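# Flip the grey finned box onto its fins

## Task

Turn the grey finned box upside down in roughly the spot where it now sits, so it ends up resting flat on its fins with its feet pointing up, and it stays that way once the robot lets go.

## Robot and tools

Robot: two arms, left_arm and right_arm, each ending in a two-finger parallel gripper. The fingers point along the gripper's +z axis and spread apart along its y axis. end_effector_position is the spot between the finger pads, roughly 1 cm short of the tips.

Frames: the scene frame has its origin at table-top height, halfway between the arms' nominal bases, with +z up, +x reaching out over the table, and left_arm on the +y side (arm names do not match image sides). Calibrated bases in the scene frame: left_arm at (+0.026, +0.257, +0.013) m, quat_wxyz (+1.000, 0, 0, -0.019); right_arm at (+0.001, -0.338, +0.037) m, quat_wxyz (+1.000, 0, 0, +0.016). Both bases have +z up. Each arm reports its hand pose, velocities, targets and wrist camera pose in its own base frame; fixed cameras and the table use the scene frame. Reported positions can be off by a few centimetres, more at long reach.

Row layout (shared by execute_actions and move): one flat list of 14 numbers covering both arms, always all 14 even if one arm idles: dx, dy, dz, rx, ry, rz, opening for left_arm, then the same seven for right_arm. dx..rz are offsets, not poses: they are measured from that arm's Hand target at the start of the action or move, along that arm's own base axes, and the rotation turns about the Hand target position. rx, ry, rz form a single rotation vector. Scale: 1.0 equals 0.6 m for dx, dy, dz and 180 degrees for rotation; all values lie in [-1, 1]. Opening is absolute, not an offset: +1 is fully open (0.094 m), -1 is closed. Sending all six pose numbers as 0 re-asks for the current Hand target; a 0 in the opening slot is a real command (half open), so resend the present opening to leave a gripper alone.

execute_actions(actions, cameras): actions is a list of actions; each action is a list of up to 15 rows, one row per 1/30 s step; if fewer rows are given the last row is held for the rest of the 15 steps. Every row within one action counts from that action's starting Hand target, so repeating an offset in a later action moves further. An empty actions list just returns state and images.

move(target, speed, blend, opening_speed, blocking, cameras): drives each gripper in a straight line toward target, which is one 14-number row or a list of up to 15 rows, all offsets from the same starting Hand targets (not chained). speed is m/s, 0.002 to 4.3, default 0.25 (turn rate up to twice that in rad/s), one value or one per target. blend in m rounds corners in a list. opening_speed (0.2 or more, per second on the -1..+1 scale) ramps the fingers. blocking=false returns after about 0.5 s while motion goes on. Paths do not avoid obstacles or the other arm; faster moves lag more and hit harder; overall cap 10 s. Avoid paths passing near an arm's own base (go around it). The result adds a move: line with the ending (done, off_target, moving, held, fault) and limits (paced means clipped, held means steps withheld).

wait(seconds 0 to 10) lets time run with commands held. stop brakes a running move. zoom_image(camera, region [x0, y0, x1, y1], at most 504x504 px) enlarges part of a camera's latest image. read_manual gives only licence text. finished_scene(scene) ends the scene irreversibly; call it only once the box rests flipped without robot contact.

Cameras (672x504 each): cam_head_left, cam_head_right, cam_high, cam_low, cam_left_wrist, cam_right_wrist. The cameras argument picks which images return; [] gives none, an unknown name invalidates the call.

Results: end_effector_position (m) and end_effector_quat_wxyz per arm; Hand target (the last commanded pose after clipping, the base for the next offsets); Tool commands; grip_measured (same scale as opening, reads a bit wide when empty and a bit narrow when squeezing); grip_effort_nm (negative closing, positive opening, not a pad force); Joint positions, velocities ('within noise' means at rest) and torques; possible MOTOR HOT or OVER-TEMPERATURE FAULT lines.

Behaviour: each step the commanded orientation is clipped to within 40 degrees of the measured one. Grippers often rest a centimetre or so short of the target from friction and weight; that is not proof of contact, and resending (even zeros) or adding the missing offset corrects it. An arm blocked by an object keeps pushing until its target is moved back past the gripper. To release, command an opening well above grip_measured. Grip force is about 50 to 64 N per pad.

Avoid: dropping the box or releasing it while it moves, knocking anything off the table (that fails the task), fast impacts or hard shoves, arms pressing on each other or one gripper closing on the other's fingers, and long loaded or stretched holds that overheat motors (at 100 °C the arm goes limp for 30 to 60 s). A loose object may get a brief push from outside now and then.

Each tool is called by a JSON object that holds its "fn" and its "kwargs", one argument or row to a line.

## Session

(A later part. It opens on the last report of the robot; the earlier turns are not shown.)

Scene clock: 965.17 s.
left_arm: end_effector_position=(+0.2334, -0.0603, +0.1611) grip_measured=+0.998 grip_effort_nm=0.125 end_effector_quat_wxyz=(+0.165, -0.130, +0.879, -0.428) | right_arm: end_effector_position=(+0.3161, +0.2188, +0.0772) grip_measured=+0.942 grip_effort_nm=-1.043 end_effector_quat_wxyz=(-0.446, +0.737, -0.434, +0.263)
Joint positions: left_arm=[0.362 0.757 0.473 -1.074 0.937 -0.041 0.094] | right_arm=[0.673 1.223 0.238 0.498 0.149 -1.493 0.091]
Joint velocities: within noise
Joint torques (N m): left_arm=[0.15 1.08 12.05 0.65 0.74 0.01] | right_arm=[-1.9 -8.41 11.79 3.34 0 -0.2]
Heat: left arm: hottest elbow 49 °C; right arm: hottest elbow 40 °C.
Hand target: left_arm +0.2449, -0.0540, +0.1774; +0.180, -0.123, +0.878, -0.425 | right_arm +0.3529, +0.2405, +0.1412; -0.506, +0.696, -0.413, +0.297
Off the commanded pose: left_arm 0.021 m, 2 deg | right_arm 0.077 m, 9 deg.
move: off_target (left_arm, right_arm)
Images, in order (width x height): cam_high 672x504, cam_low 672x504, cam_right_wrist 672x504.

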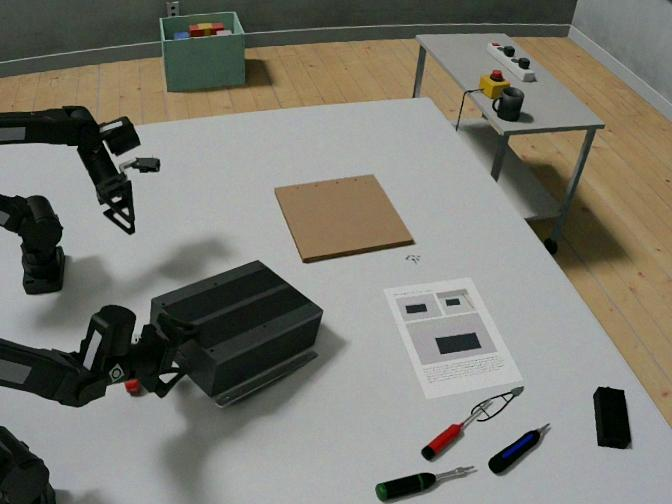

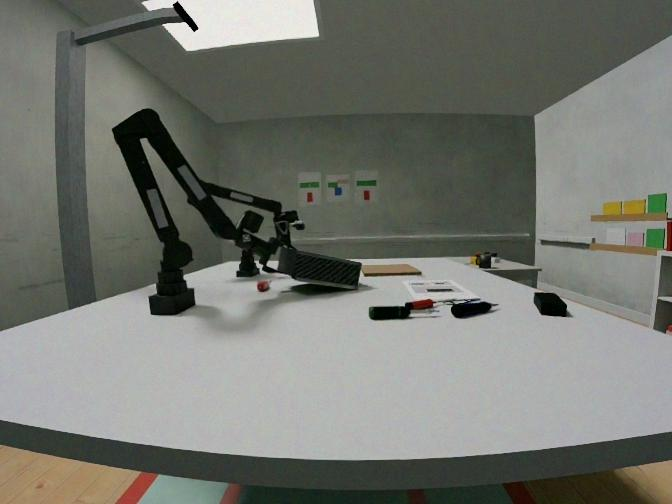

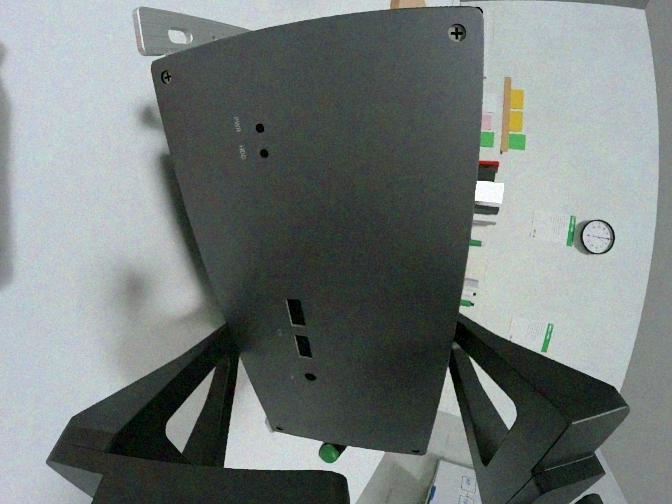

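{"fn": "move", "kwargs": {
  "target": [0,0,0,0,0,0,1,0.048,0.022,0.117,-0.062,0.112,0,-1],
  "speed": 0.08,
  "cameras": ["cam_right_wrist","cam_high","cam_low"]
}}

Scene clock: 993.30 s.
left_arm: end_effector_position=(+0.2334, -0.0603, +0.1611) grip_measured=+0.998 grip_effort_nm=0.120 end_effector_quat_wxyz=(+0.165, -0.130, +0.879, -0.428) | right_arm: end_effector_position=(+0.3514, +0.2378, +0.1493) grip_measured=+0.942 grip_effort_nm=-1.043 end_effector_quat_wxyz=(-0.307, +0.803, -0.477, +0.184)
Joint positions: left_arm=[0.362 0.757 0.473 -1.074 0.937 -0.041 0.094] | right_arm=[0.633 1.121 0.664 -0.387 0.091 -1.472 0.091]
Joint velocities: within noise
Joint torques (N m): left_arm=[0.09 1.03 12.05 0.66 0.73 0.01] | right_arm=[-1.49 -7.41 15.2 1.59 -0.1 -0.13]
Heat: left arm: hottest elbow 50 °C; right arm: hottest elbow 44 °C.
Hand target: left_arm +0.2449, -0.0540, +0.1774; +0.180, -0.123, +0.878, -0.425 | right_arm +0.3818, +0.2535, +0.2114; -0.356, +0.783, -0.465, +0.209
Off the commanded pose: left_arm 0.021 m, 2 deg | right_arm 0.071 m, 7 deg.
move: off_target (left_arm, right_arm)
Images, in order (width x height): cam_high 672x504, cam_low 672x504, cam_right_wrist 672x504.

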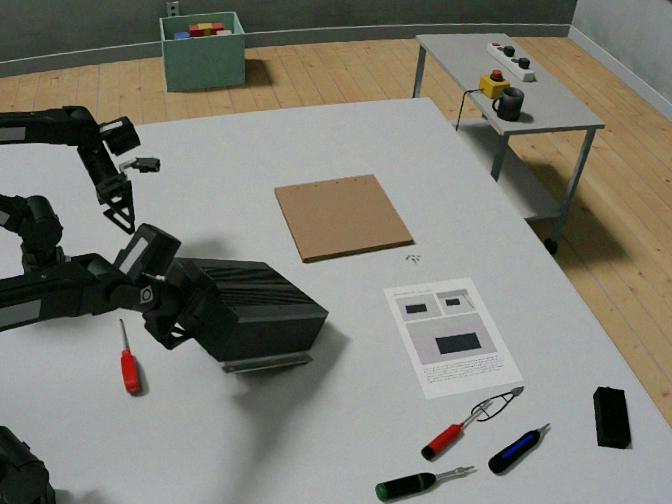

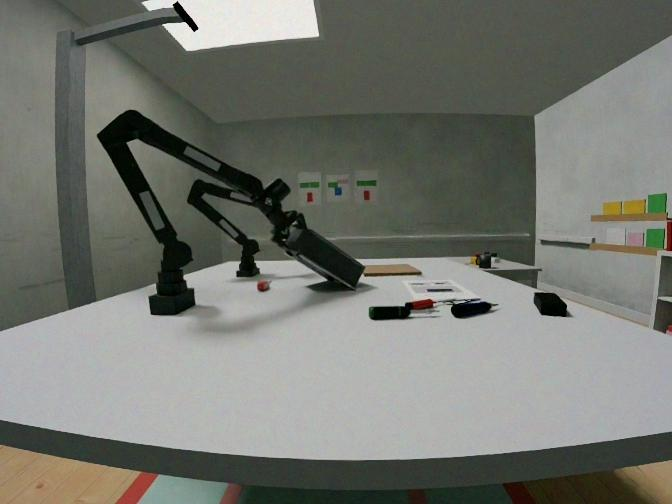

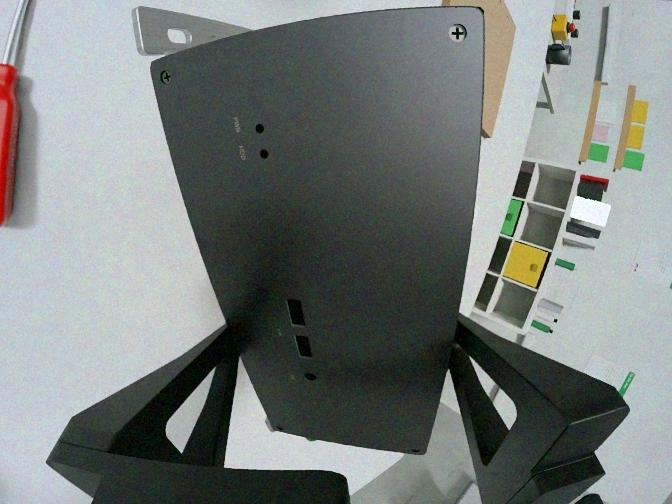

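{"fn": "move", "kwargs": {
  "target": [
    [0,0,0,0,0,0,1,0.05,0.027,0.065,-0.067,0.122,0,-1],
    [0,0,0,0,0,0,1,0.079,0.043,0.09,-0.121,0.219,0,-1]
  ],
  "speed": 0.08
}}

Scene clock: 1022.80 s.
left_arm: end_effector_position=(+0.2334, -0.0603, +0.1611) grip_measured=+0.998 grip_effort_nm=0.120 end_effector_quat_wxyz=(+0.165, -0.130, +0.879, -0.428) | right_arm: end_effector_position=(+0.4289, +0.2835, +0.2202) grip_measured=+0.941 grip_effort_nm=-1.048 end_effector_quat_wxyz=(-0.013, +0.855, -0.518, +0.013)
Joint positions: left_arm=[0.362 0.757 0.473 -1.074 0.937 -0.041 0.094] | right_arm=[0.589 1.665 1.573 -1.444 0.012 -1.465 0.091]
Joint velocities: within noise
Joint torques (N m): left_arm=[0.09 1.03 12.05 0.68 0.74 0.01] | right_arm=[-1.14 -16.97 12.96 -2.1 -0.32 -0.31]
Heat: left arm: hottest elbow 50 °C; right arm: hottest elbow 54 °C.
Hand target: left_arm +0.2449, -0.0540, +0.1774; +0.180, -0.123, +0.878, -0.425 | right_arm +0.4292, +0.2793, +0.2653; -0.028, +0.860, -0.510, +0.017
Off the commanded pose: left_arm 0.021 m, 2 deg | right_arm 0.045 m, 2 deg.
move: off_target (left_arm, right_arm)

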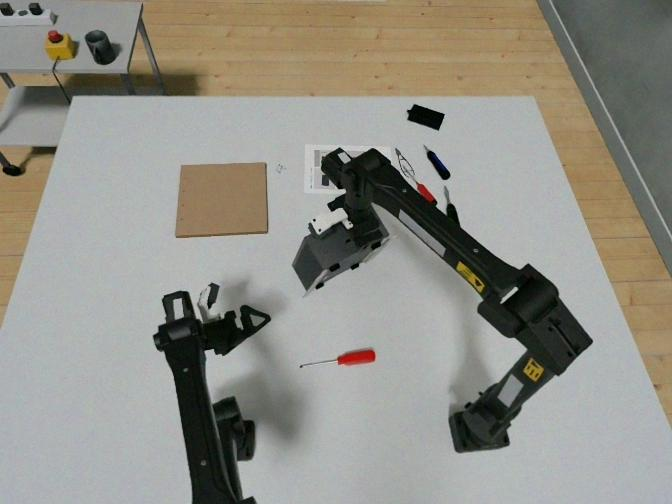

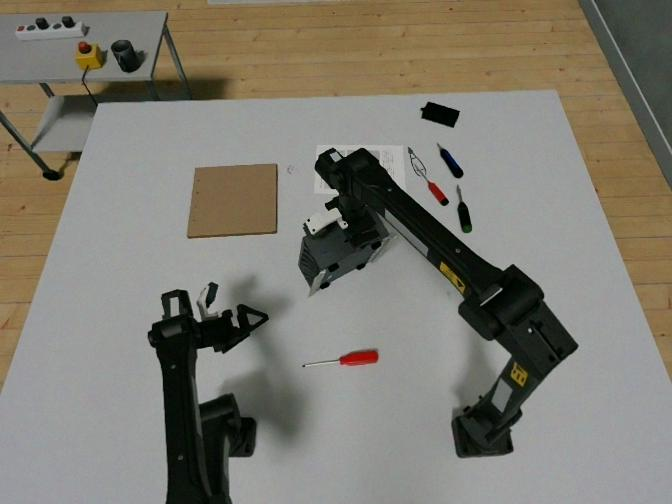

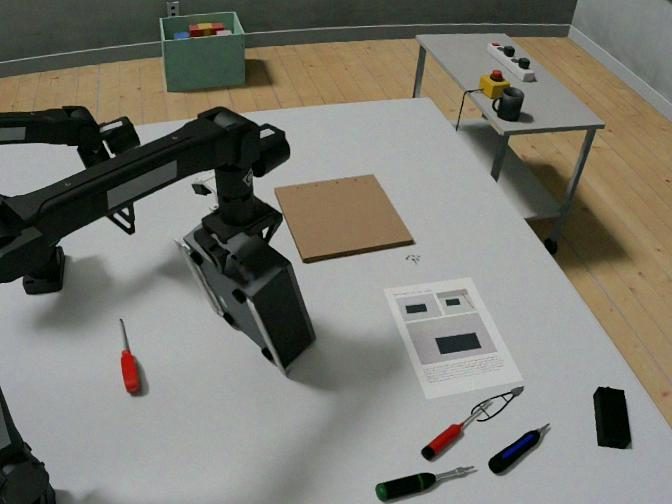

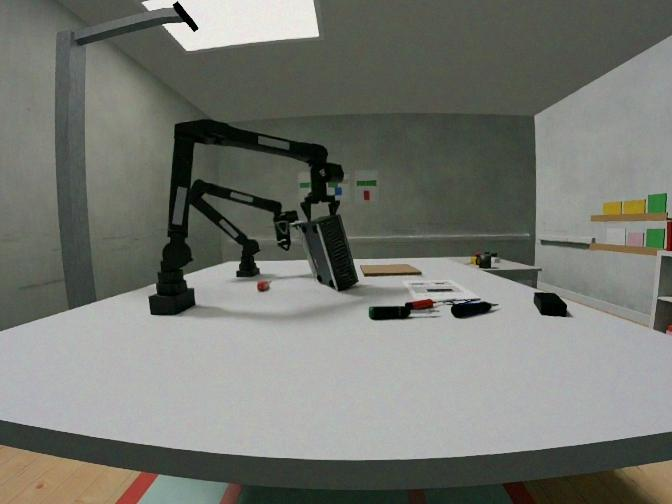

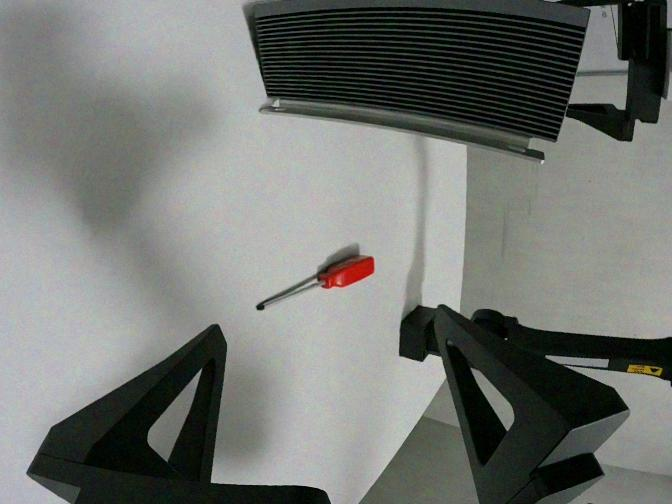

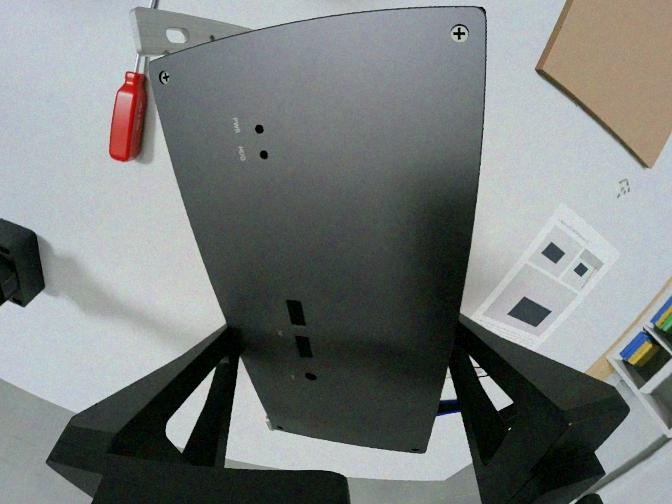

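{"fn": "move", "kwargs": {
  "target": [
    [0,0,0,0,0,0,1,0.06,0.032,0.0,-0.032,0.058,0,-1],
    [0,0,0,0,0,0,1,0.085,0.045,-0.03,-0.043,0.078,0,-1]
  ],
  "speed": 0.05
}}

{"fn": "zoom_image", "kwargs": {
  "camera": "cam_low",
  "region": [260, 170, 400, 310]
}}

Scene clock: 1032.97 s.
left_arm: end_effector_position=(+0.2334, -0.0603, +0.1611) grip_measured=+0.998 grip_effort_nm=0.120 end_effector_quat_wxyz=(+0.165, -0.130, +0.879, -0.428) | right_arm: end_effector_position=(+0.4646, +0.3052, +0.2224) grip_measured=+0.941 grip_effort_nm=-1.038 end_effector_quat_wxyz=(+0.050, +0.854, -0.517, -0.031)
Joint positions: left_arm=[0.362 0.757 0.473 -1.074 0.937 -0.041 0.094] | right_arm=[0.578 1.883 1.874 -1.679 -0.012 -1.475 0.091]
Joint velocities: within noise
Joint torques (N m): left_arm=[0.21 1.2 12.07 0.65 0.73 0.01] | right_arm=[-1.9 -17.61 12.26 -0.18 -0.23 -0.37]
Heat: left arm: hottest elbow 51 °C; right arm: hottest elbow 54 °C.
Hand target: left_arm +0.2449, -0.0540, +0.1774; +0.180, -0.123, +0.878, -0.425 | right_arm +0.4800, +0.3064, +0.2473; +0.092, +0.855, -0.507, -0.054
Off the commanded pose: left_arm 0.021 m, 2 deg | right_arm 0.029 m, 6 deg.
joint sent to its limit (right arm) — joint 4 (wrist pitch), lower limit. The joint targets are off in orientation, not in position.
move: off_target (left_arm, right_arm)

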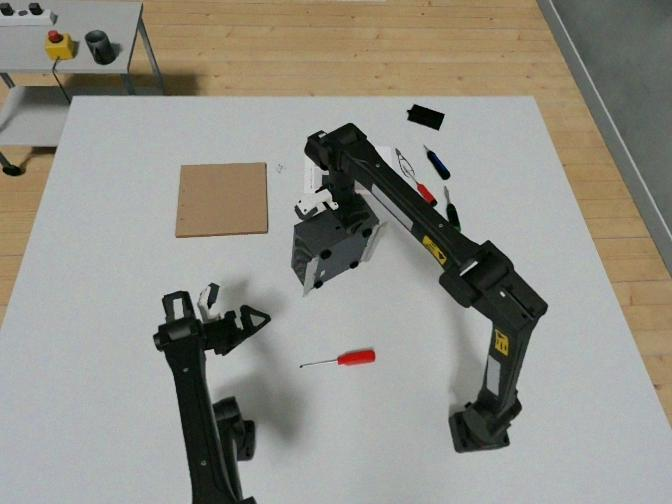

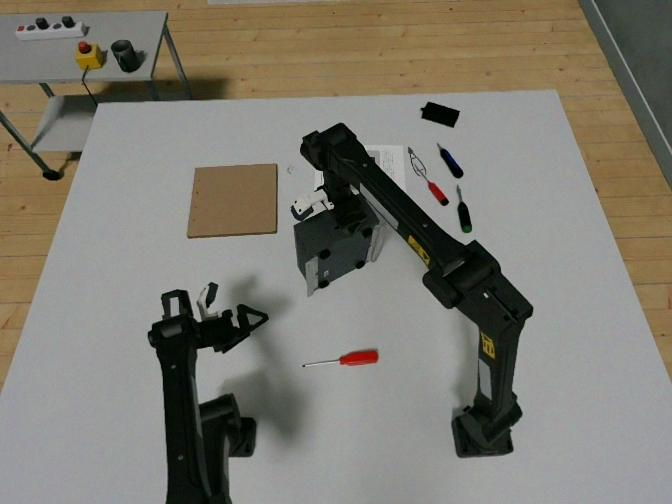

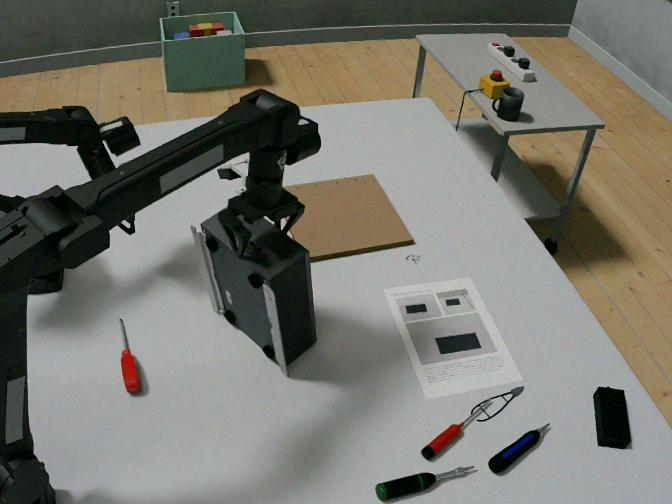

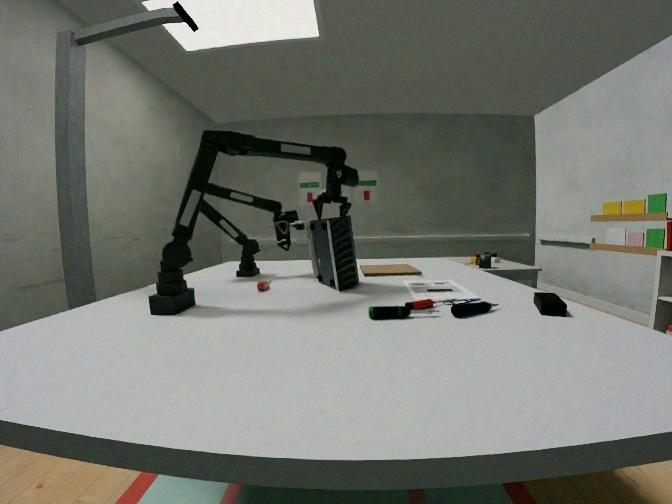

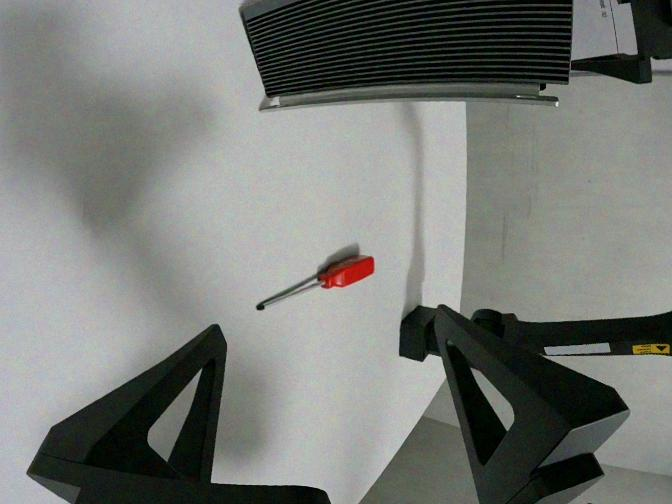

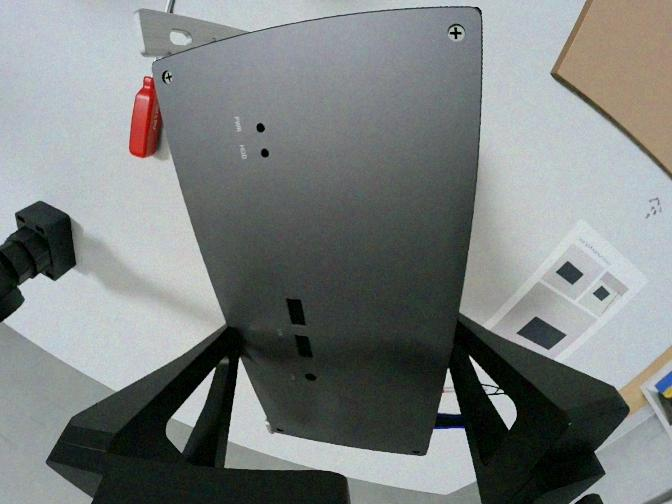

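Scaled by 3.600.

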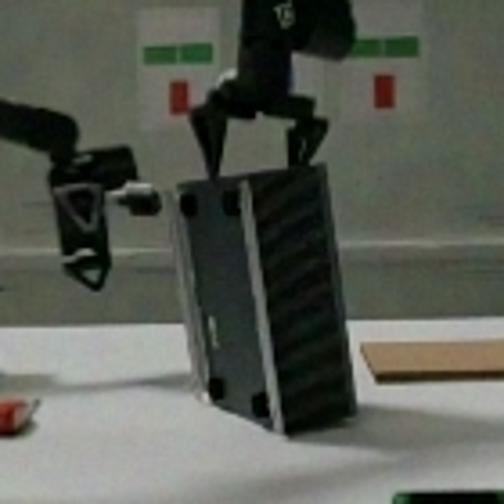

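{"fn": "move", "kwargs": {
  "target": [
    [0,0,0,0,0,0,1,0.01,0.006,-0.045,0,0,0,-1],
    [0,0,0,0,0,0,1,0.045,0.024,-0.045,0,0,0,0.96]
  ],
  "speed": 0.04,
  "opening_speed": 0.2
}}

{"fn": "zoom_image", "kwargs": {
  "camera": "cam_low",
  "region": [260, 170, 400, 310]
}}

Scene clock: 1053.73 s.
left_arm: end_effector_position=(+0.2334, -0.0603, +0.1611) grip_measured=+0.998 grip_effort_nm=0.120 end_effector_quat_wxyz=(+0.165, -0.130, +0.879, -0.428) | right_arm: end_effector_position=(+0.4827, +0.3163, +0.2215) grip_measured=+0.940 grip_effort_nm=-1.038 end_effector_quat_wxyz=(+0.040, +0.865, -0.500, -0.030)
Joint positions: left_arm=[0.362 0.757 0.473 -1.074 0.937 -0.041 0.094] | right_arm=[0.576 1.933 1.948 -1.685 -0.018 -1.519 0.091]
Joint velocities: within noise
Joint torques (N m): left_arm=[0.03 1.08 12.05 0.65 0.73 0.02] | right_arm=[-2.14 -13.1 13.16 0.06 0.11 0.03]
Heat: left arm: hottest elbow 51 °C; right arm: hottest elbow 57 °C.
Hand target: left_arm +0.2449, -0.0540, +0.1773; +0.180, -0.123, +0.878, -0.425 | right_arm +0.5071, +0.3209, +0.2202; +0.092, +0.855, -0.507, -0.054
Tool commands: left_gripper/opening=+1.0 right_gripper/opening=+0.406667
Off the commanded pose: left_arm 0.021 m, 2 deg | right_arm 0.025 m, 7 deg.
joint sent to its limit (right arm) — joint 4 (wrist pitch), lower limit. The joint targets are off in orientation, not in position.
move: off_target (left_arm, right_arm; path cut at 10 s); target 2's new opening was sent with right_arm's hand 0.025 m and 7 deg from that target

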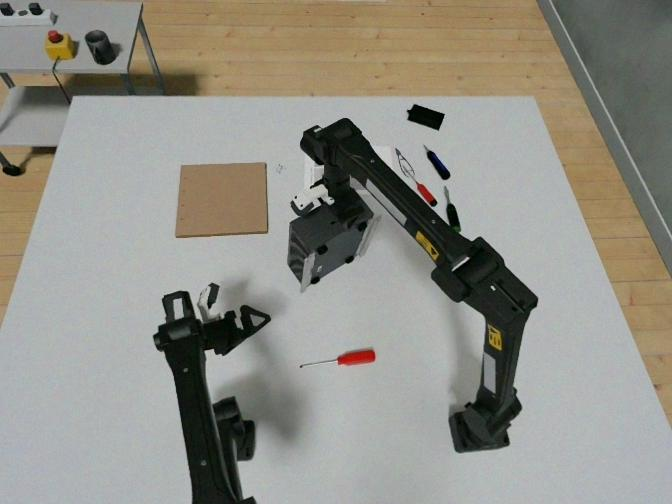

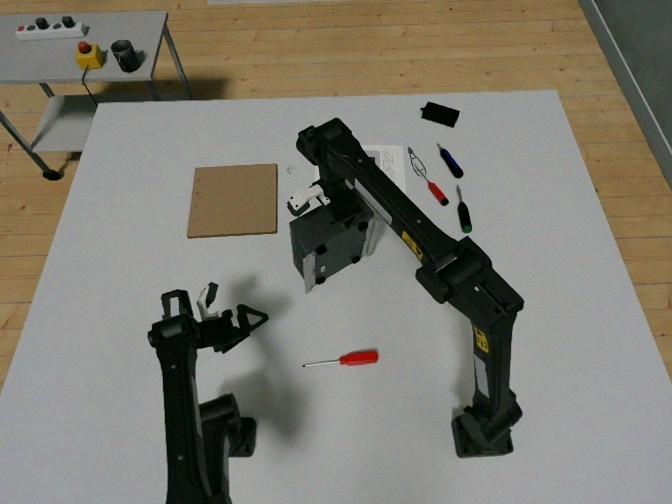

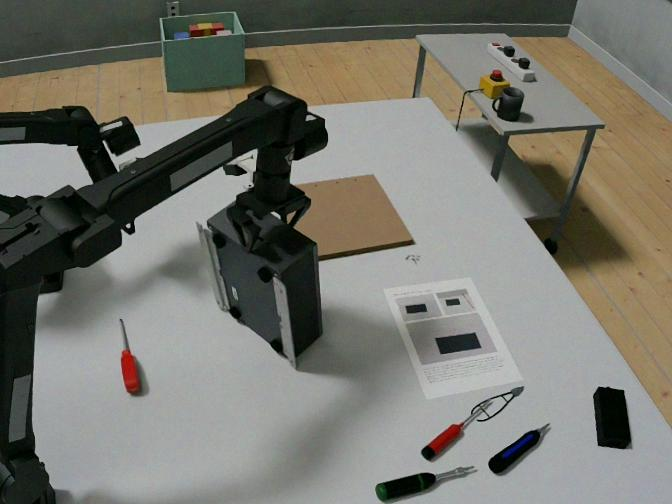

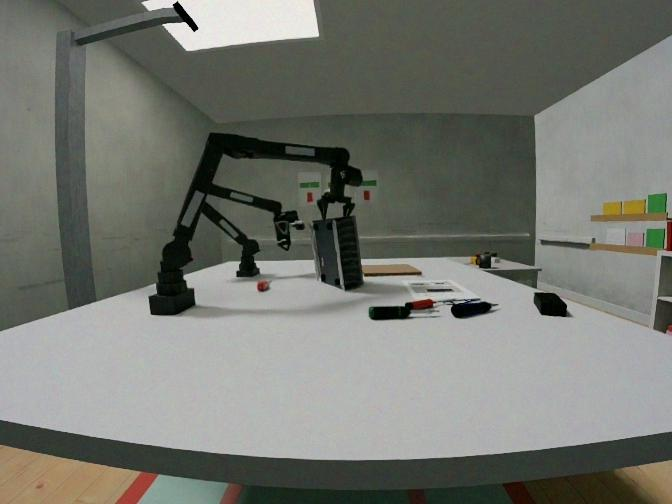

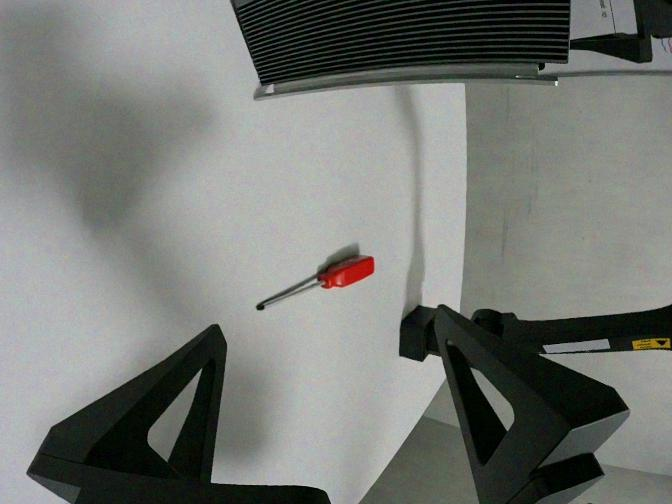

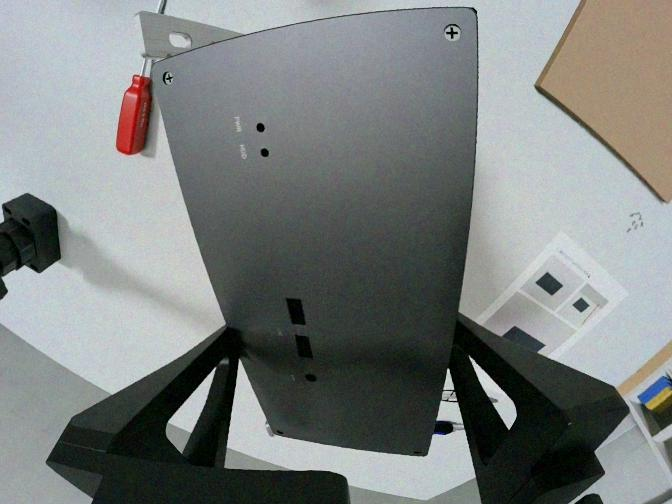

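Scaled by 3.600.

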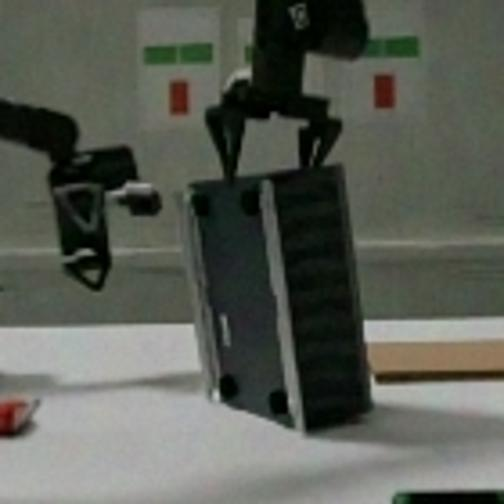

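{"fn": "move", "kwargs": {
  "target": [0,0,0,0,0,0,1,0,0,0,0,0,0,0.96],
  "opening_speed": 0.2,
  "cameras": ["cam_low"]
}}

{"fn": "zoom_image", "kwargs": {
  "camera": "cam_low",
  "region": [260, 170, 400, 310]
}}

Scene clock: 1063.23 s.
left_arm: end_effector_position=(+0.2334, -0.0603, +0.1611) grip_measured=+0.998 grip_effort_nm=0.125 end_effector_quat_wxyz=(+0.165, -0.130, +0.879, -0.428) | right_arm: end_effector_position=(+0.4911, +0.3223, +0.2252) grip_measured=+0.963 grip_effort_nm=-0.168 end_effector_quat_wxyz=(+0.031, +0.865, -0.501, -0.028)
Joint positions: left_arm=[0.362 0.757 0.473 -1.074 0.937 -0.041 0.094] | right_arm=[0.575 1.95 1.985 -1.685 -0.021 -1.517 0.092]
Joint velocities: within noise
Joint torques (N m): left_arm=[0.15 1.08 12.07 0.66 0.74 0.02] | right_arm=[-1.85 -14.74 10.58 0.06 0.2 0.02]
Heat: left arm: hottest elbow 51 °C; right arm: hottest elbow 58 °C.
Hand target: left_arm +0.2449, -0.0540, +0.1773; +0.180, -0.123, +0.878, -0.425 | right_arm +0.5072, +0.3208, +0.2202; +0.092, +0.855, -0.507, -0.054
Off the commanded pose: left_arm 0.021 m, 2 deg | right_arm 0.017 m, 8 deg.
joint sent to its limit (right arm) — joint 4 (wrist pitch), lower limit. The joint targets are off in orientation, not in position.
move: off_target (left_arm, right_arm)
Images, in order (width x height): cam_low 672x504.

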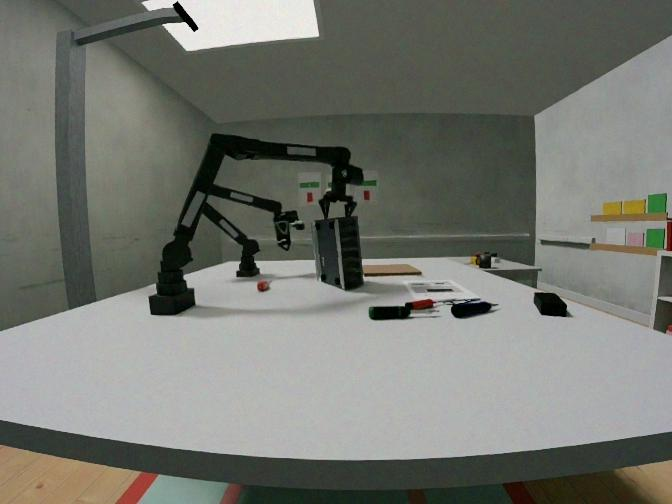

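Scaled by 3.600.

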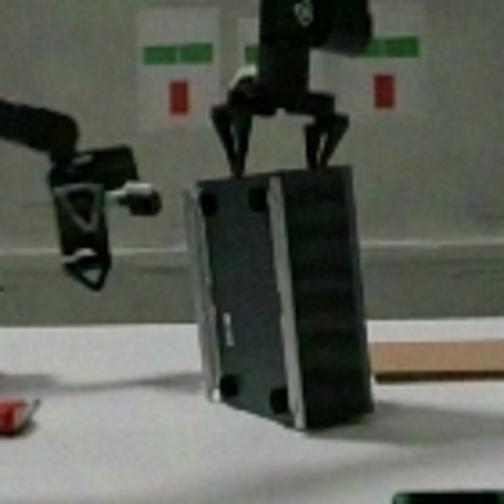

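{"fn": "move", "kwargs": {
  "target": [0,0,0,0,0,0,1,0.03,0.015,0,0,0,0,0.98],
  "speed": 0.04,
  "cameras": ["cam_low","cam_high"]
}}

{"fn": "zoom_image", "kwargs": {
  "camera": "cam_low",
  "region": [260, 170, 400, 310]
}}

{"fn": "zoom_image", "kwargs": {
  "camera": "cam_high",
  "region": [140, 70, 400, 400]
}}

Scene clock: 1070.27 s.
left_arm: end_effector_position=(+0.2334, -0.0603, +0.1611) grip_measured=+0.998 grip_effort_nm=0.120 end_effector_quat_wxyz=(+0.165, -0.130, +0.879, -0.428) | right_arm: end_effector_position=(+0.5083, +0.3312, +0.2129) grip_measured=+0.979 grip_effort_nm=0.046 end_effector_quat_wxyz=(+0.031, +0.864, -0.501, -0.025)
Joint positions: left_arm=[0.362 0.757 0.473 -1.074 0.937 -0.041 0.094] | right_arm=[0.574 2.01 2.045 -1.685 -0.016 -1.517 0.093]
Joint velocities: within noise
Joint torques (N m): left_arm=[0.09 1.03 12.04 0.68 0.73 0.01] | right_arm=[-1.73 -16.73 11.41 0.2 0.03 0.01]
Heat: left arm: hottest elbow 51 °C; right arm: hottest elbow 56 °C.
Hand target: left_arm +0.2449, -0.0540, +0.1773; +0.180, -0.123, +0.878, -0.425 | right_arm +0.5251, +0.3298, +0.2202; +0.092, +0.855, -0.507, -0.054
Off the commanded pose: left_arm 0.021 m, 2 deg | right_arm 0.018 m, 8 deg.
joint sent to its limit (right arm) — joint 4 (wrist pitch), lower limit. The joint targets are off in orientation, not in position.
move: off_target (left_arm, right_arm)
Images, in order (width x height): cam_high 672x504, cam_low 672x504.

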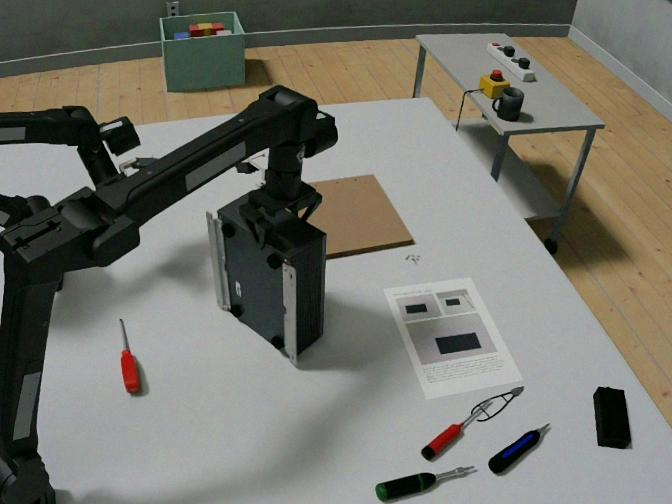

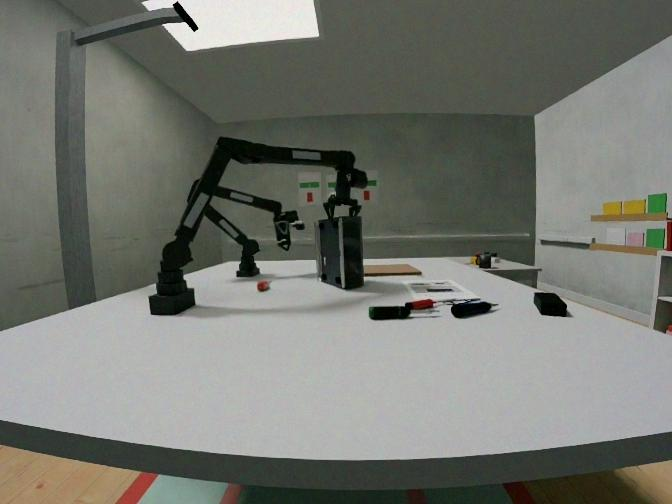

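Scaled by 3.600.

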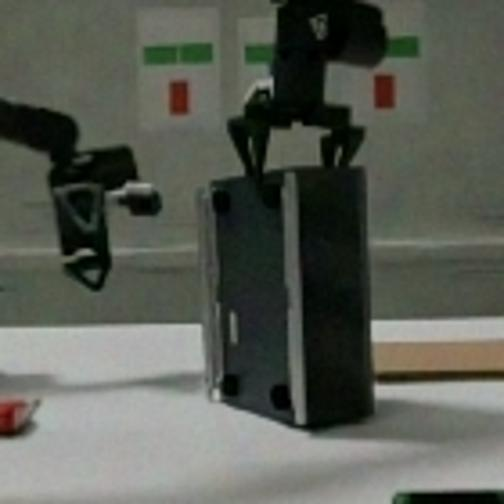

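Scaled by 1.527.

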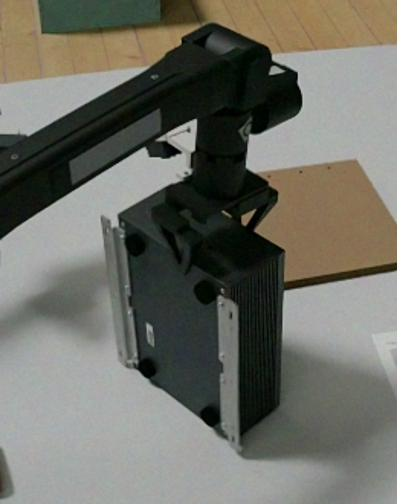

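{"fn": "move", "kwargs": {
  "target": [
    [0,0,0,0,0,0,1,-0.025,0.0,0.0,0,0,0,1],
    [0,0,0,0,0,0,1,-0.035,0.005,0.14,0,0,0,1],
    [0,0,0,0,0,0,1,-0.045,0.036,0.14,0.032,-0.058,0,1]
  ],
  "speed": 0.08
}}

{"fn": "zoom_image", "kwargs": {
  "camera": "cam_low",
  "region": [260, 150, 400, 310]
}}

{"fn": "zoom_image", "kwargs": {
  "camera": "cam_right_wrist",
  "region": [100, 0, 550, 450]
}}

Scene clock: 1093.63 s.
left_arm: end_effector_position=(+0.2334, -0.0603, +0.1611) grip_measured=+0.998 grip_effort_nm=0.120 end_effector_quat_wxyz=(+0.165, -0.130, +0.879, -0.428) | right_arm: end_effector_position=(+0.4952, +0.3400, +0.2861) grip_measured=+0.999 grip_effort_nm=0.061 end_effector_quat_wxyz=(-0.027, +0.859, -0.512, +0.011)
Joint positions: left_arm=[0.362 0.757 0.473 -1.074 0.937 -0.041 0.094] | right_arm=[0.602 1.905 2.077 -1.685 -0.003 -1.465 0.094]
Joint velocities: within noise
Joint torques (N m): left_arm=[0.15 1.14 12.05 0.68 0.73 0.01] | right_arm=[0.73 -17.14 11.34 0.4 0.03 0.08]
Heat: left arm: hottest elbow 51 °C; right arm: hottest elbow 52 °C.
Hand target: left_arm +0.2449, -0.0540, +0.1773; +0.180, -0.123, +0.878, -0.425 | right_arm +0.4982, +0.3513, +0.3043; +0.003, +0.860, -0.510, -0.001
Off the commanded pose: left_arm 0.021 m, 2 deg | right_arm 0.022 m, 4 deg.
joint sent to its limit (right arm) — joint 4 (wrist pitch), lower limit. The joint targets are off in orientation, not in position.
move: off_target (left_arm, right_arm)

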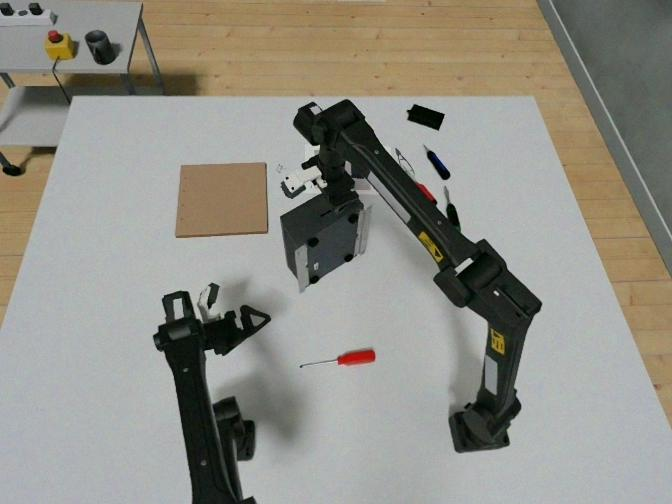

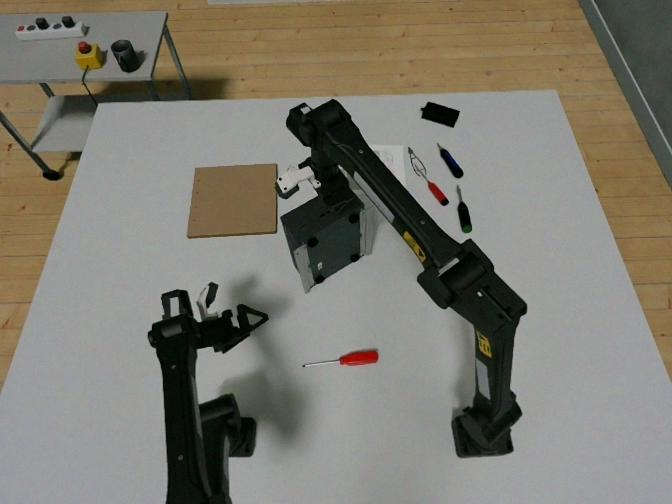

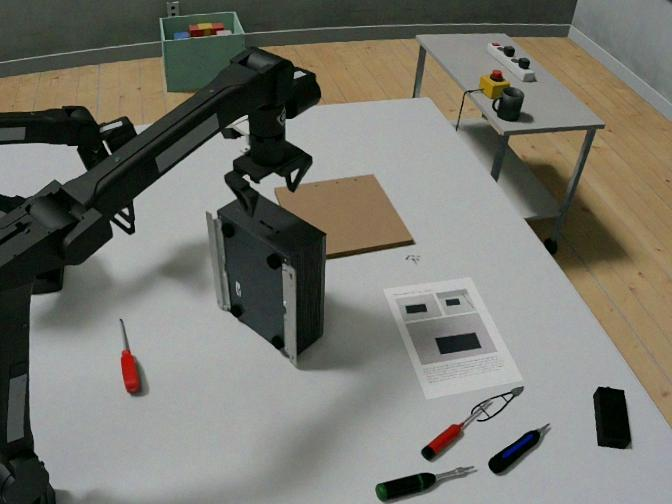

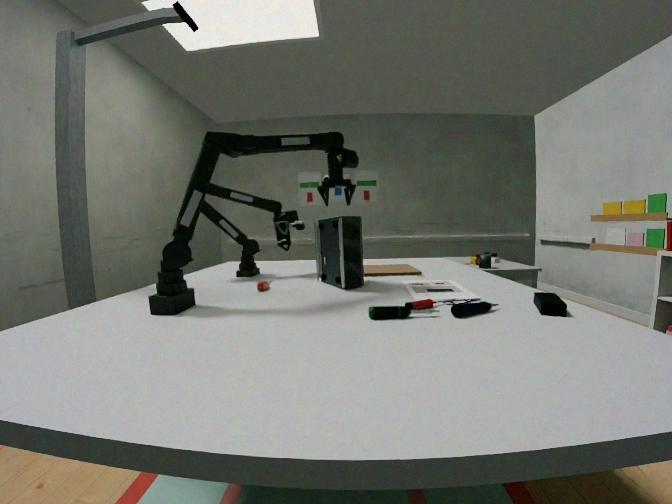

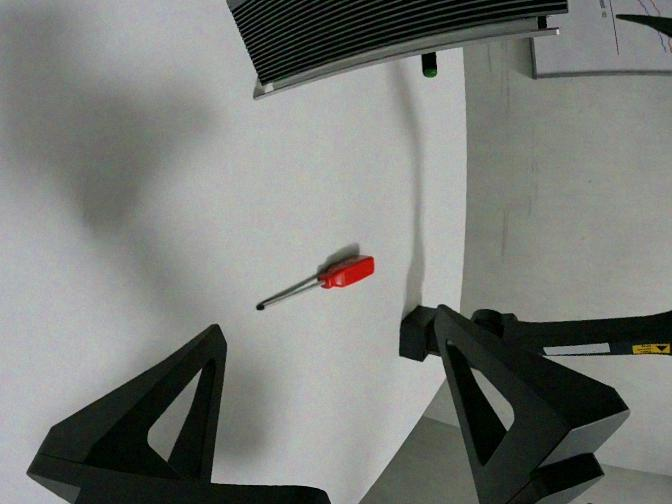

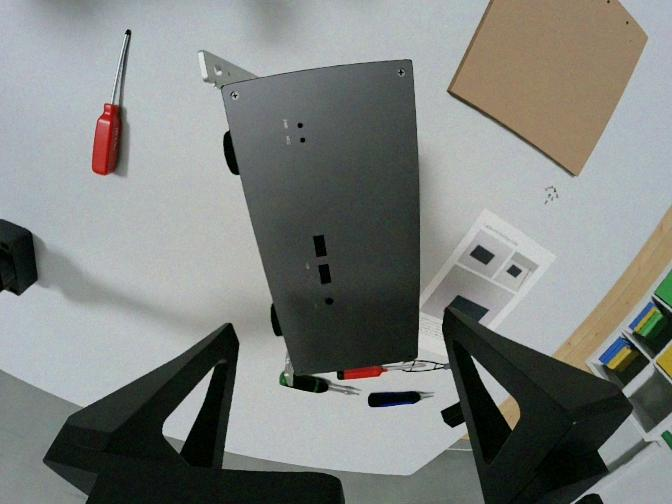

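Scaled by 3.150.

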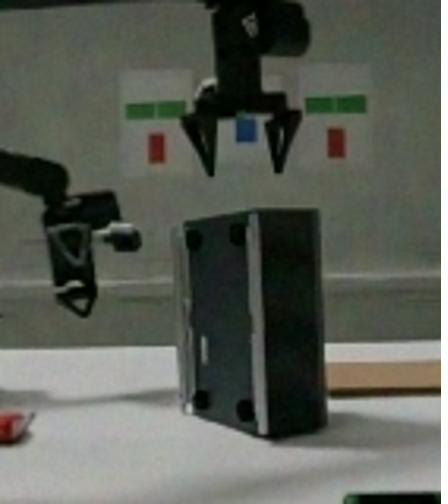

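Scaled by 1.120 from the camera's 672x504 image, which has a finer 960x720 frame.

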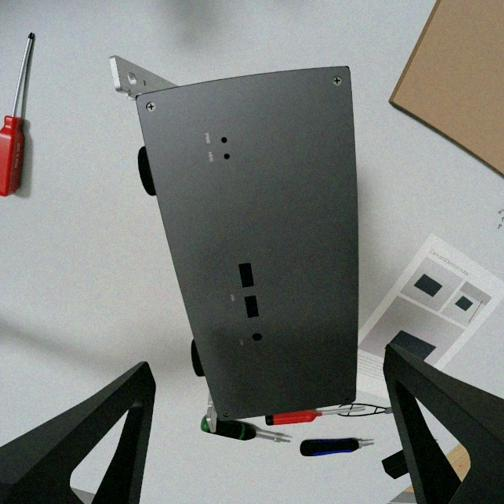

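{"fn": "move", "kwargs": {
  "target": [0,0,0,0,0,0,1,-0.005,0.013,-0.09,0,0,0,1],
  "speed": 0.08,
  "cameras": ["cam_right_wrist","cam_low"]
}}

{"fn": "zoom_image", "kwargs": {
  "camera": "cam_low",
  "region": [260, 150, 400, 310]
}}

Scene clock: 1106.70 s.
left_arm: end_effector_position=(+0.2334, -0.0602, +0.1611) grip_measured=+0.998 grip_effort_nm=0.120 end_effector_quat_wxyz=(+0.165, -0.131, +0.879, -0.428) | right_arm: end_effector_position=(+0.4975, +0.3514, +0.2505) grip_measured=+0.999 grip_effort_nm=0.056 end_effector_quat_wxyz=(+0.001, +0.859, -0.512, -0.002)
Joint positions: left_arm=[0.362 0.757 0.473 -1.074 0.937 -0.041 0.094] | right_arm=[0.615 1.966 2.077 -1.685 -0.003 -1.452 0.094]
Joint velocities: within noise
Joint torques (N m): left_arm=[0.09 1.03 12.04 0.68 0.73 0.02] | right_arm=[0.21 -18.43 8.44 0.29 0.01 0.04]
Heat: left arm: hottest elbow 51 °C; right arm: hottest elbow 54 °C.
Hand target: left_arm +0.2449, -0.0539, +0.1773; +0.180, -0.124, +0.878, -0.425 | right_arm +0.4950, +0.3592, +0.2504; +0.003, +0.860, -0.510, -0.001
Off the commanded pose: left_arm 0.021 m, 2 deg | right_arm 0.008 m, 0 deg.
joint sent to its limit (right arm) — joint 4 (wrist pitch), lower limit. The joint targets still meet the commanded pose.
move: off_target (left_arm)
Images, in order (width x height): cam_low 672x504, cam_right_wrist 672x504.

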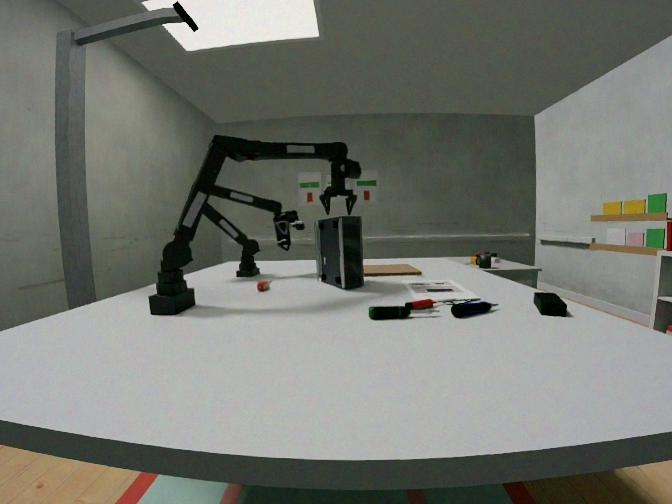

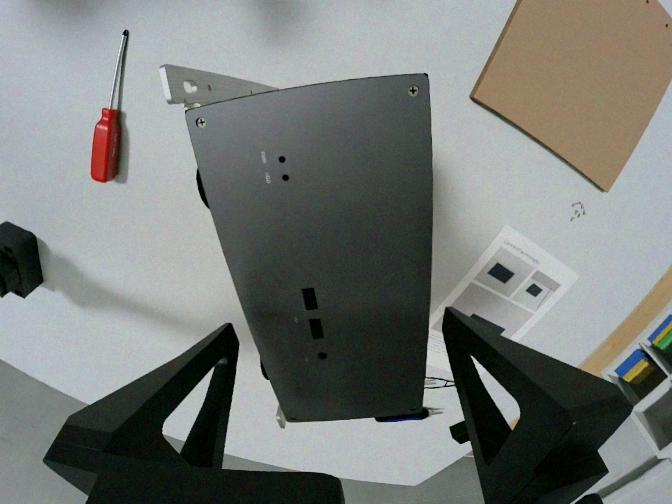

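Scaled by 3.150.

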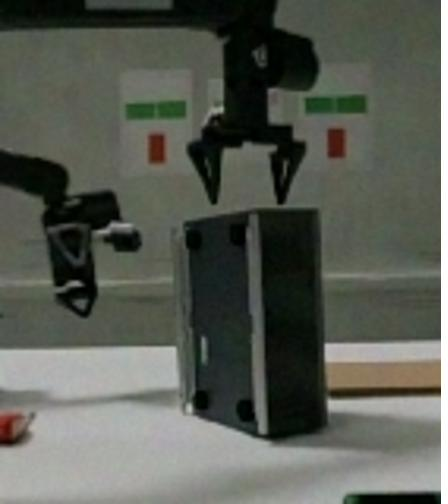

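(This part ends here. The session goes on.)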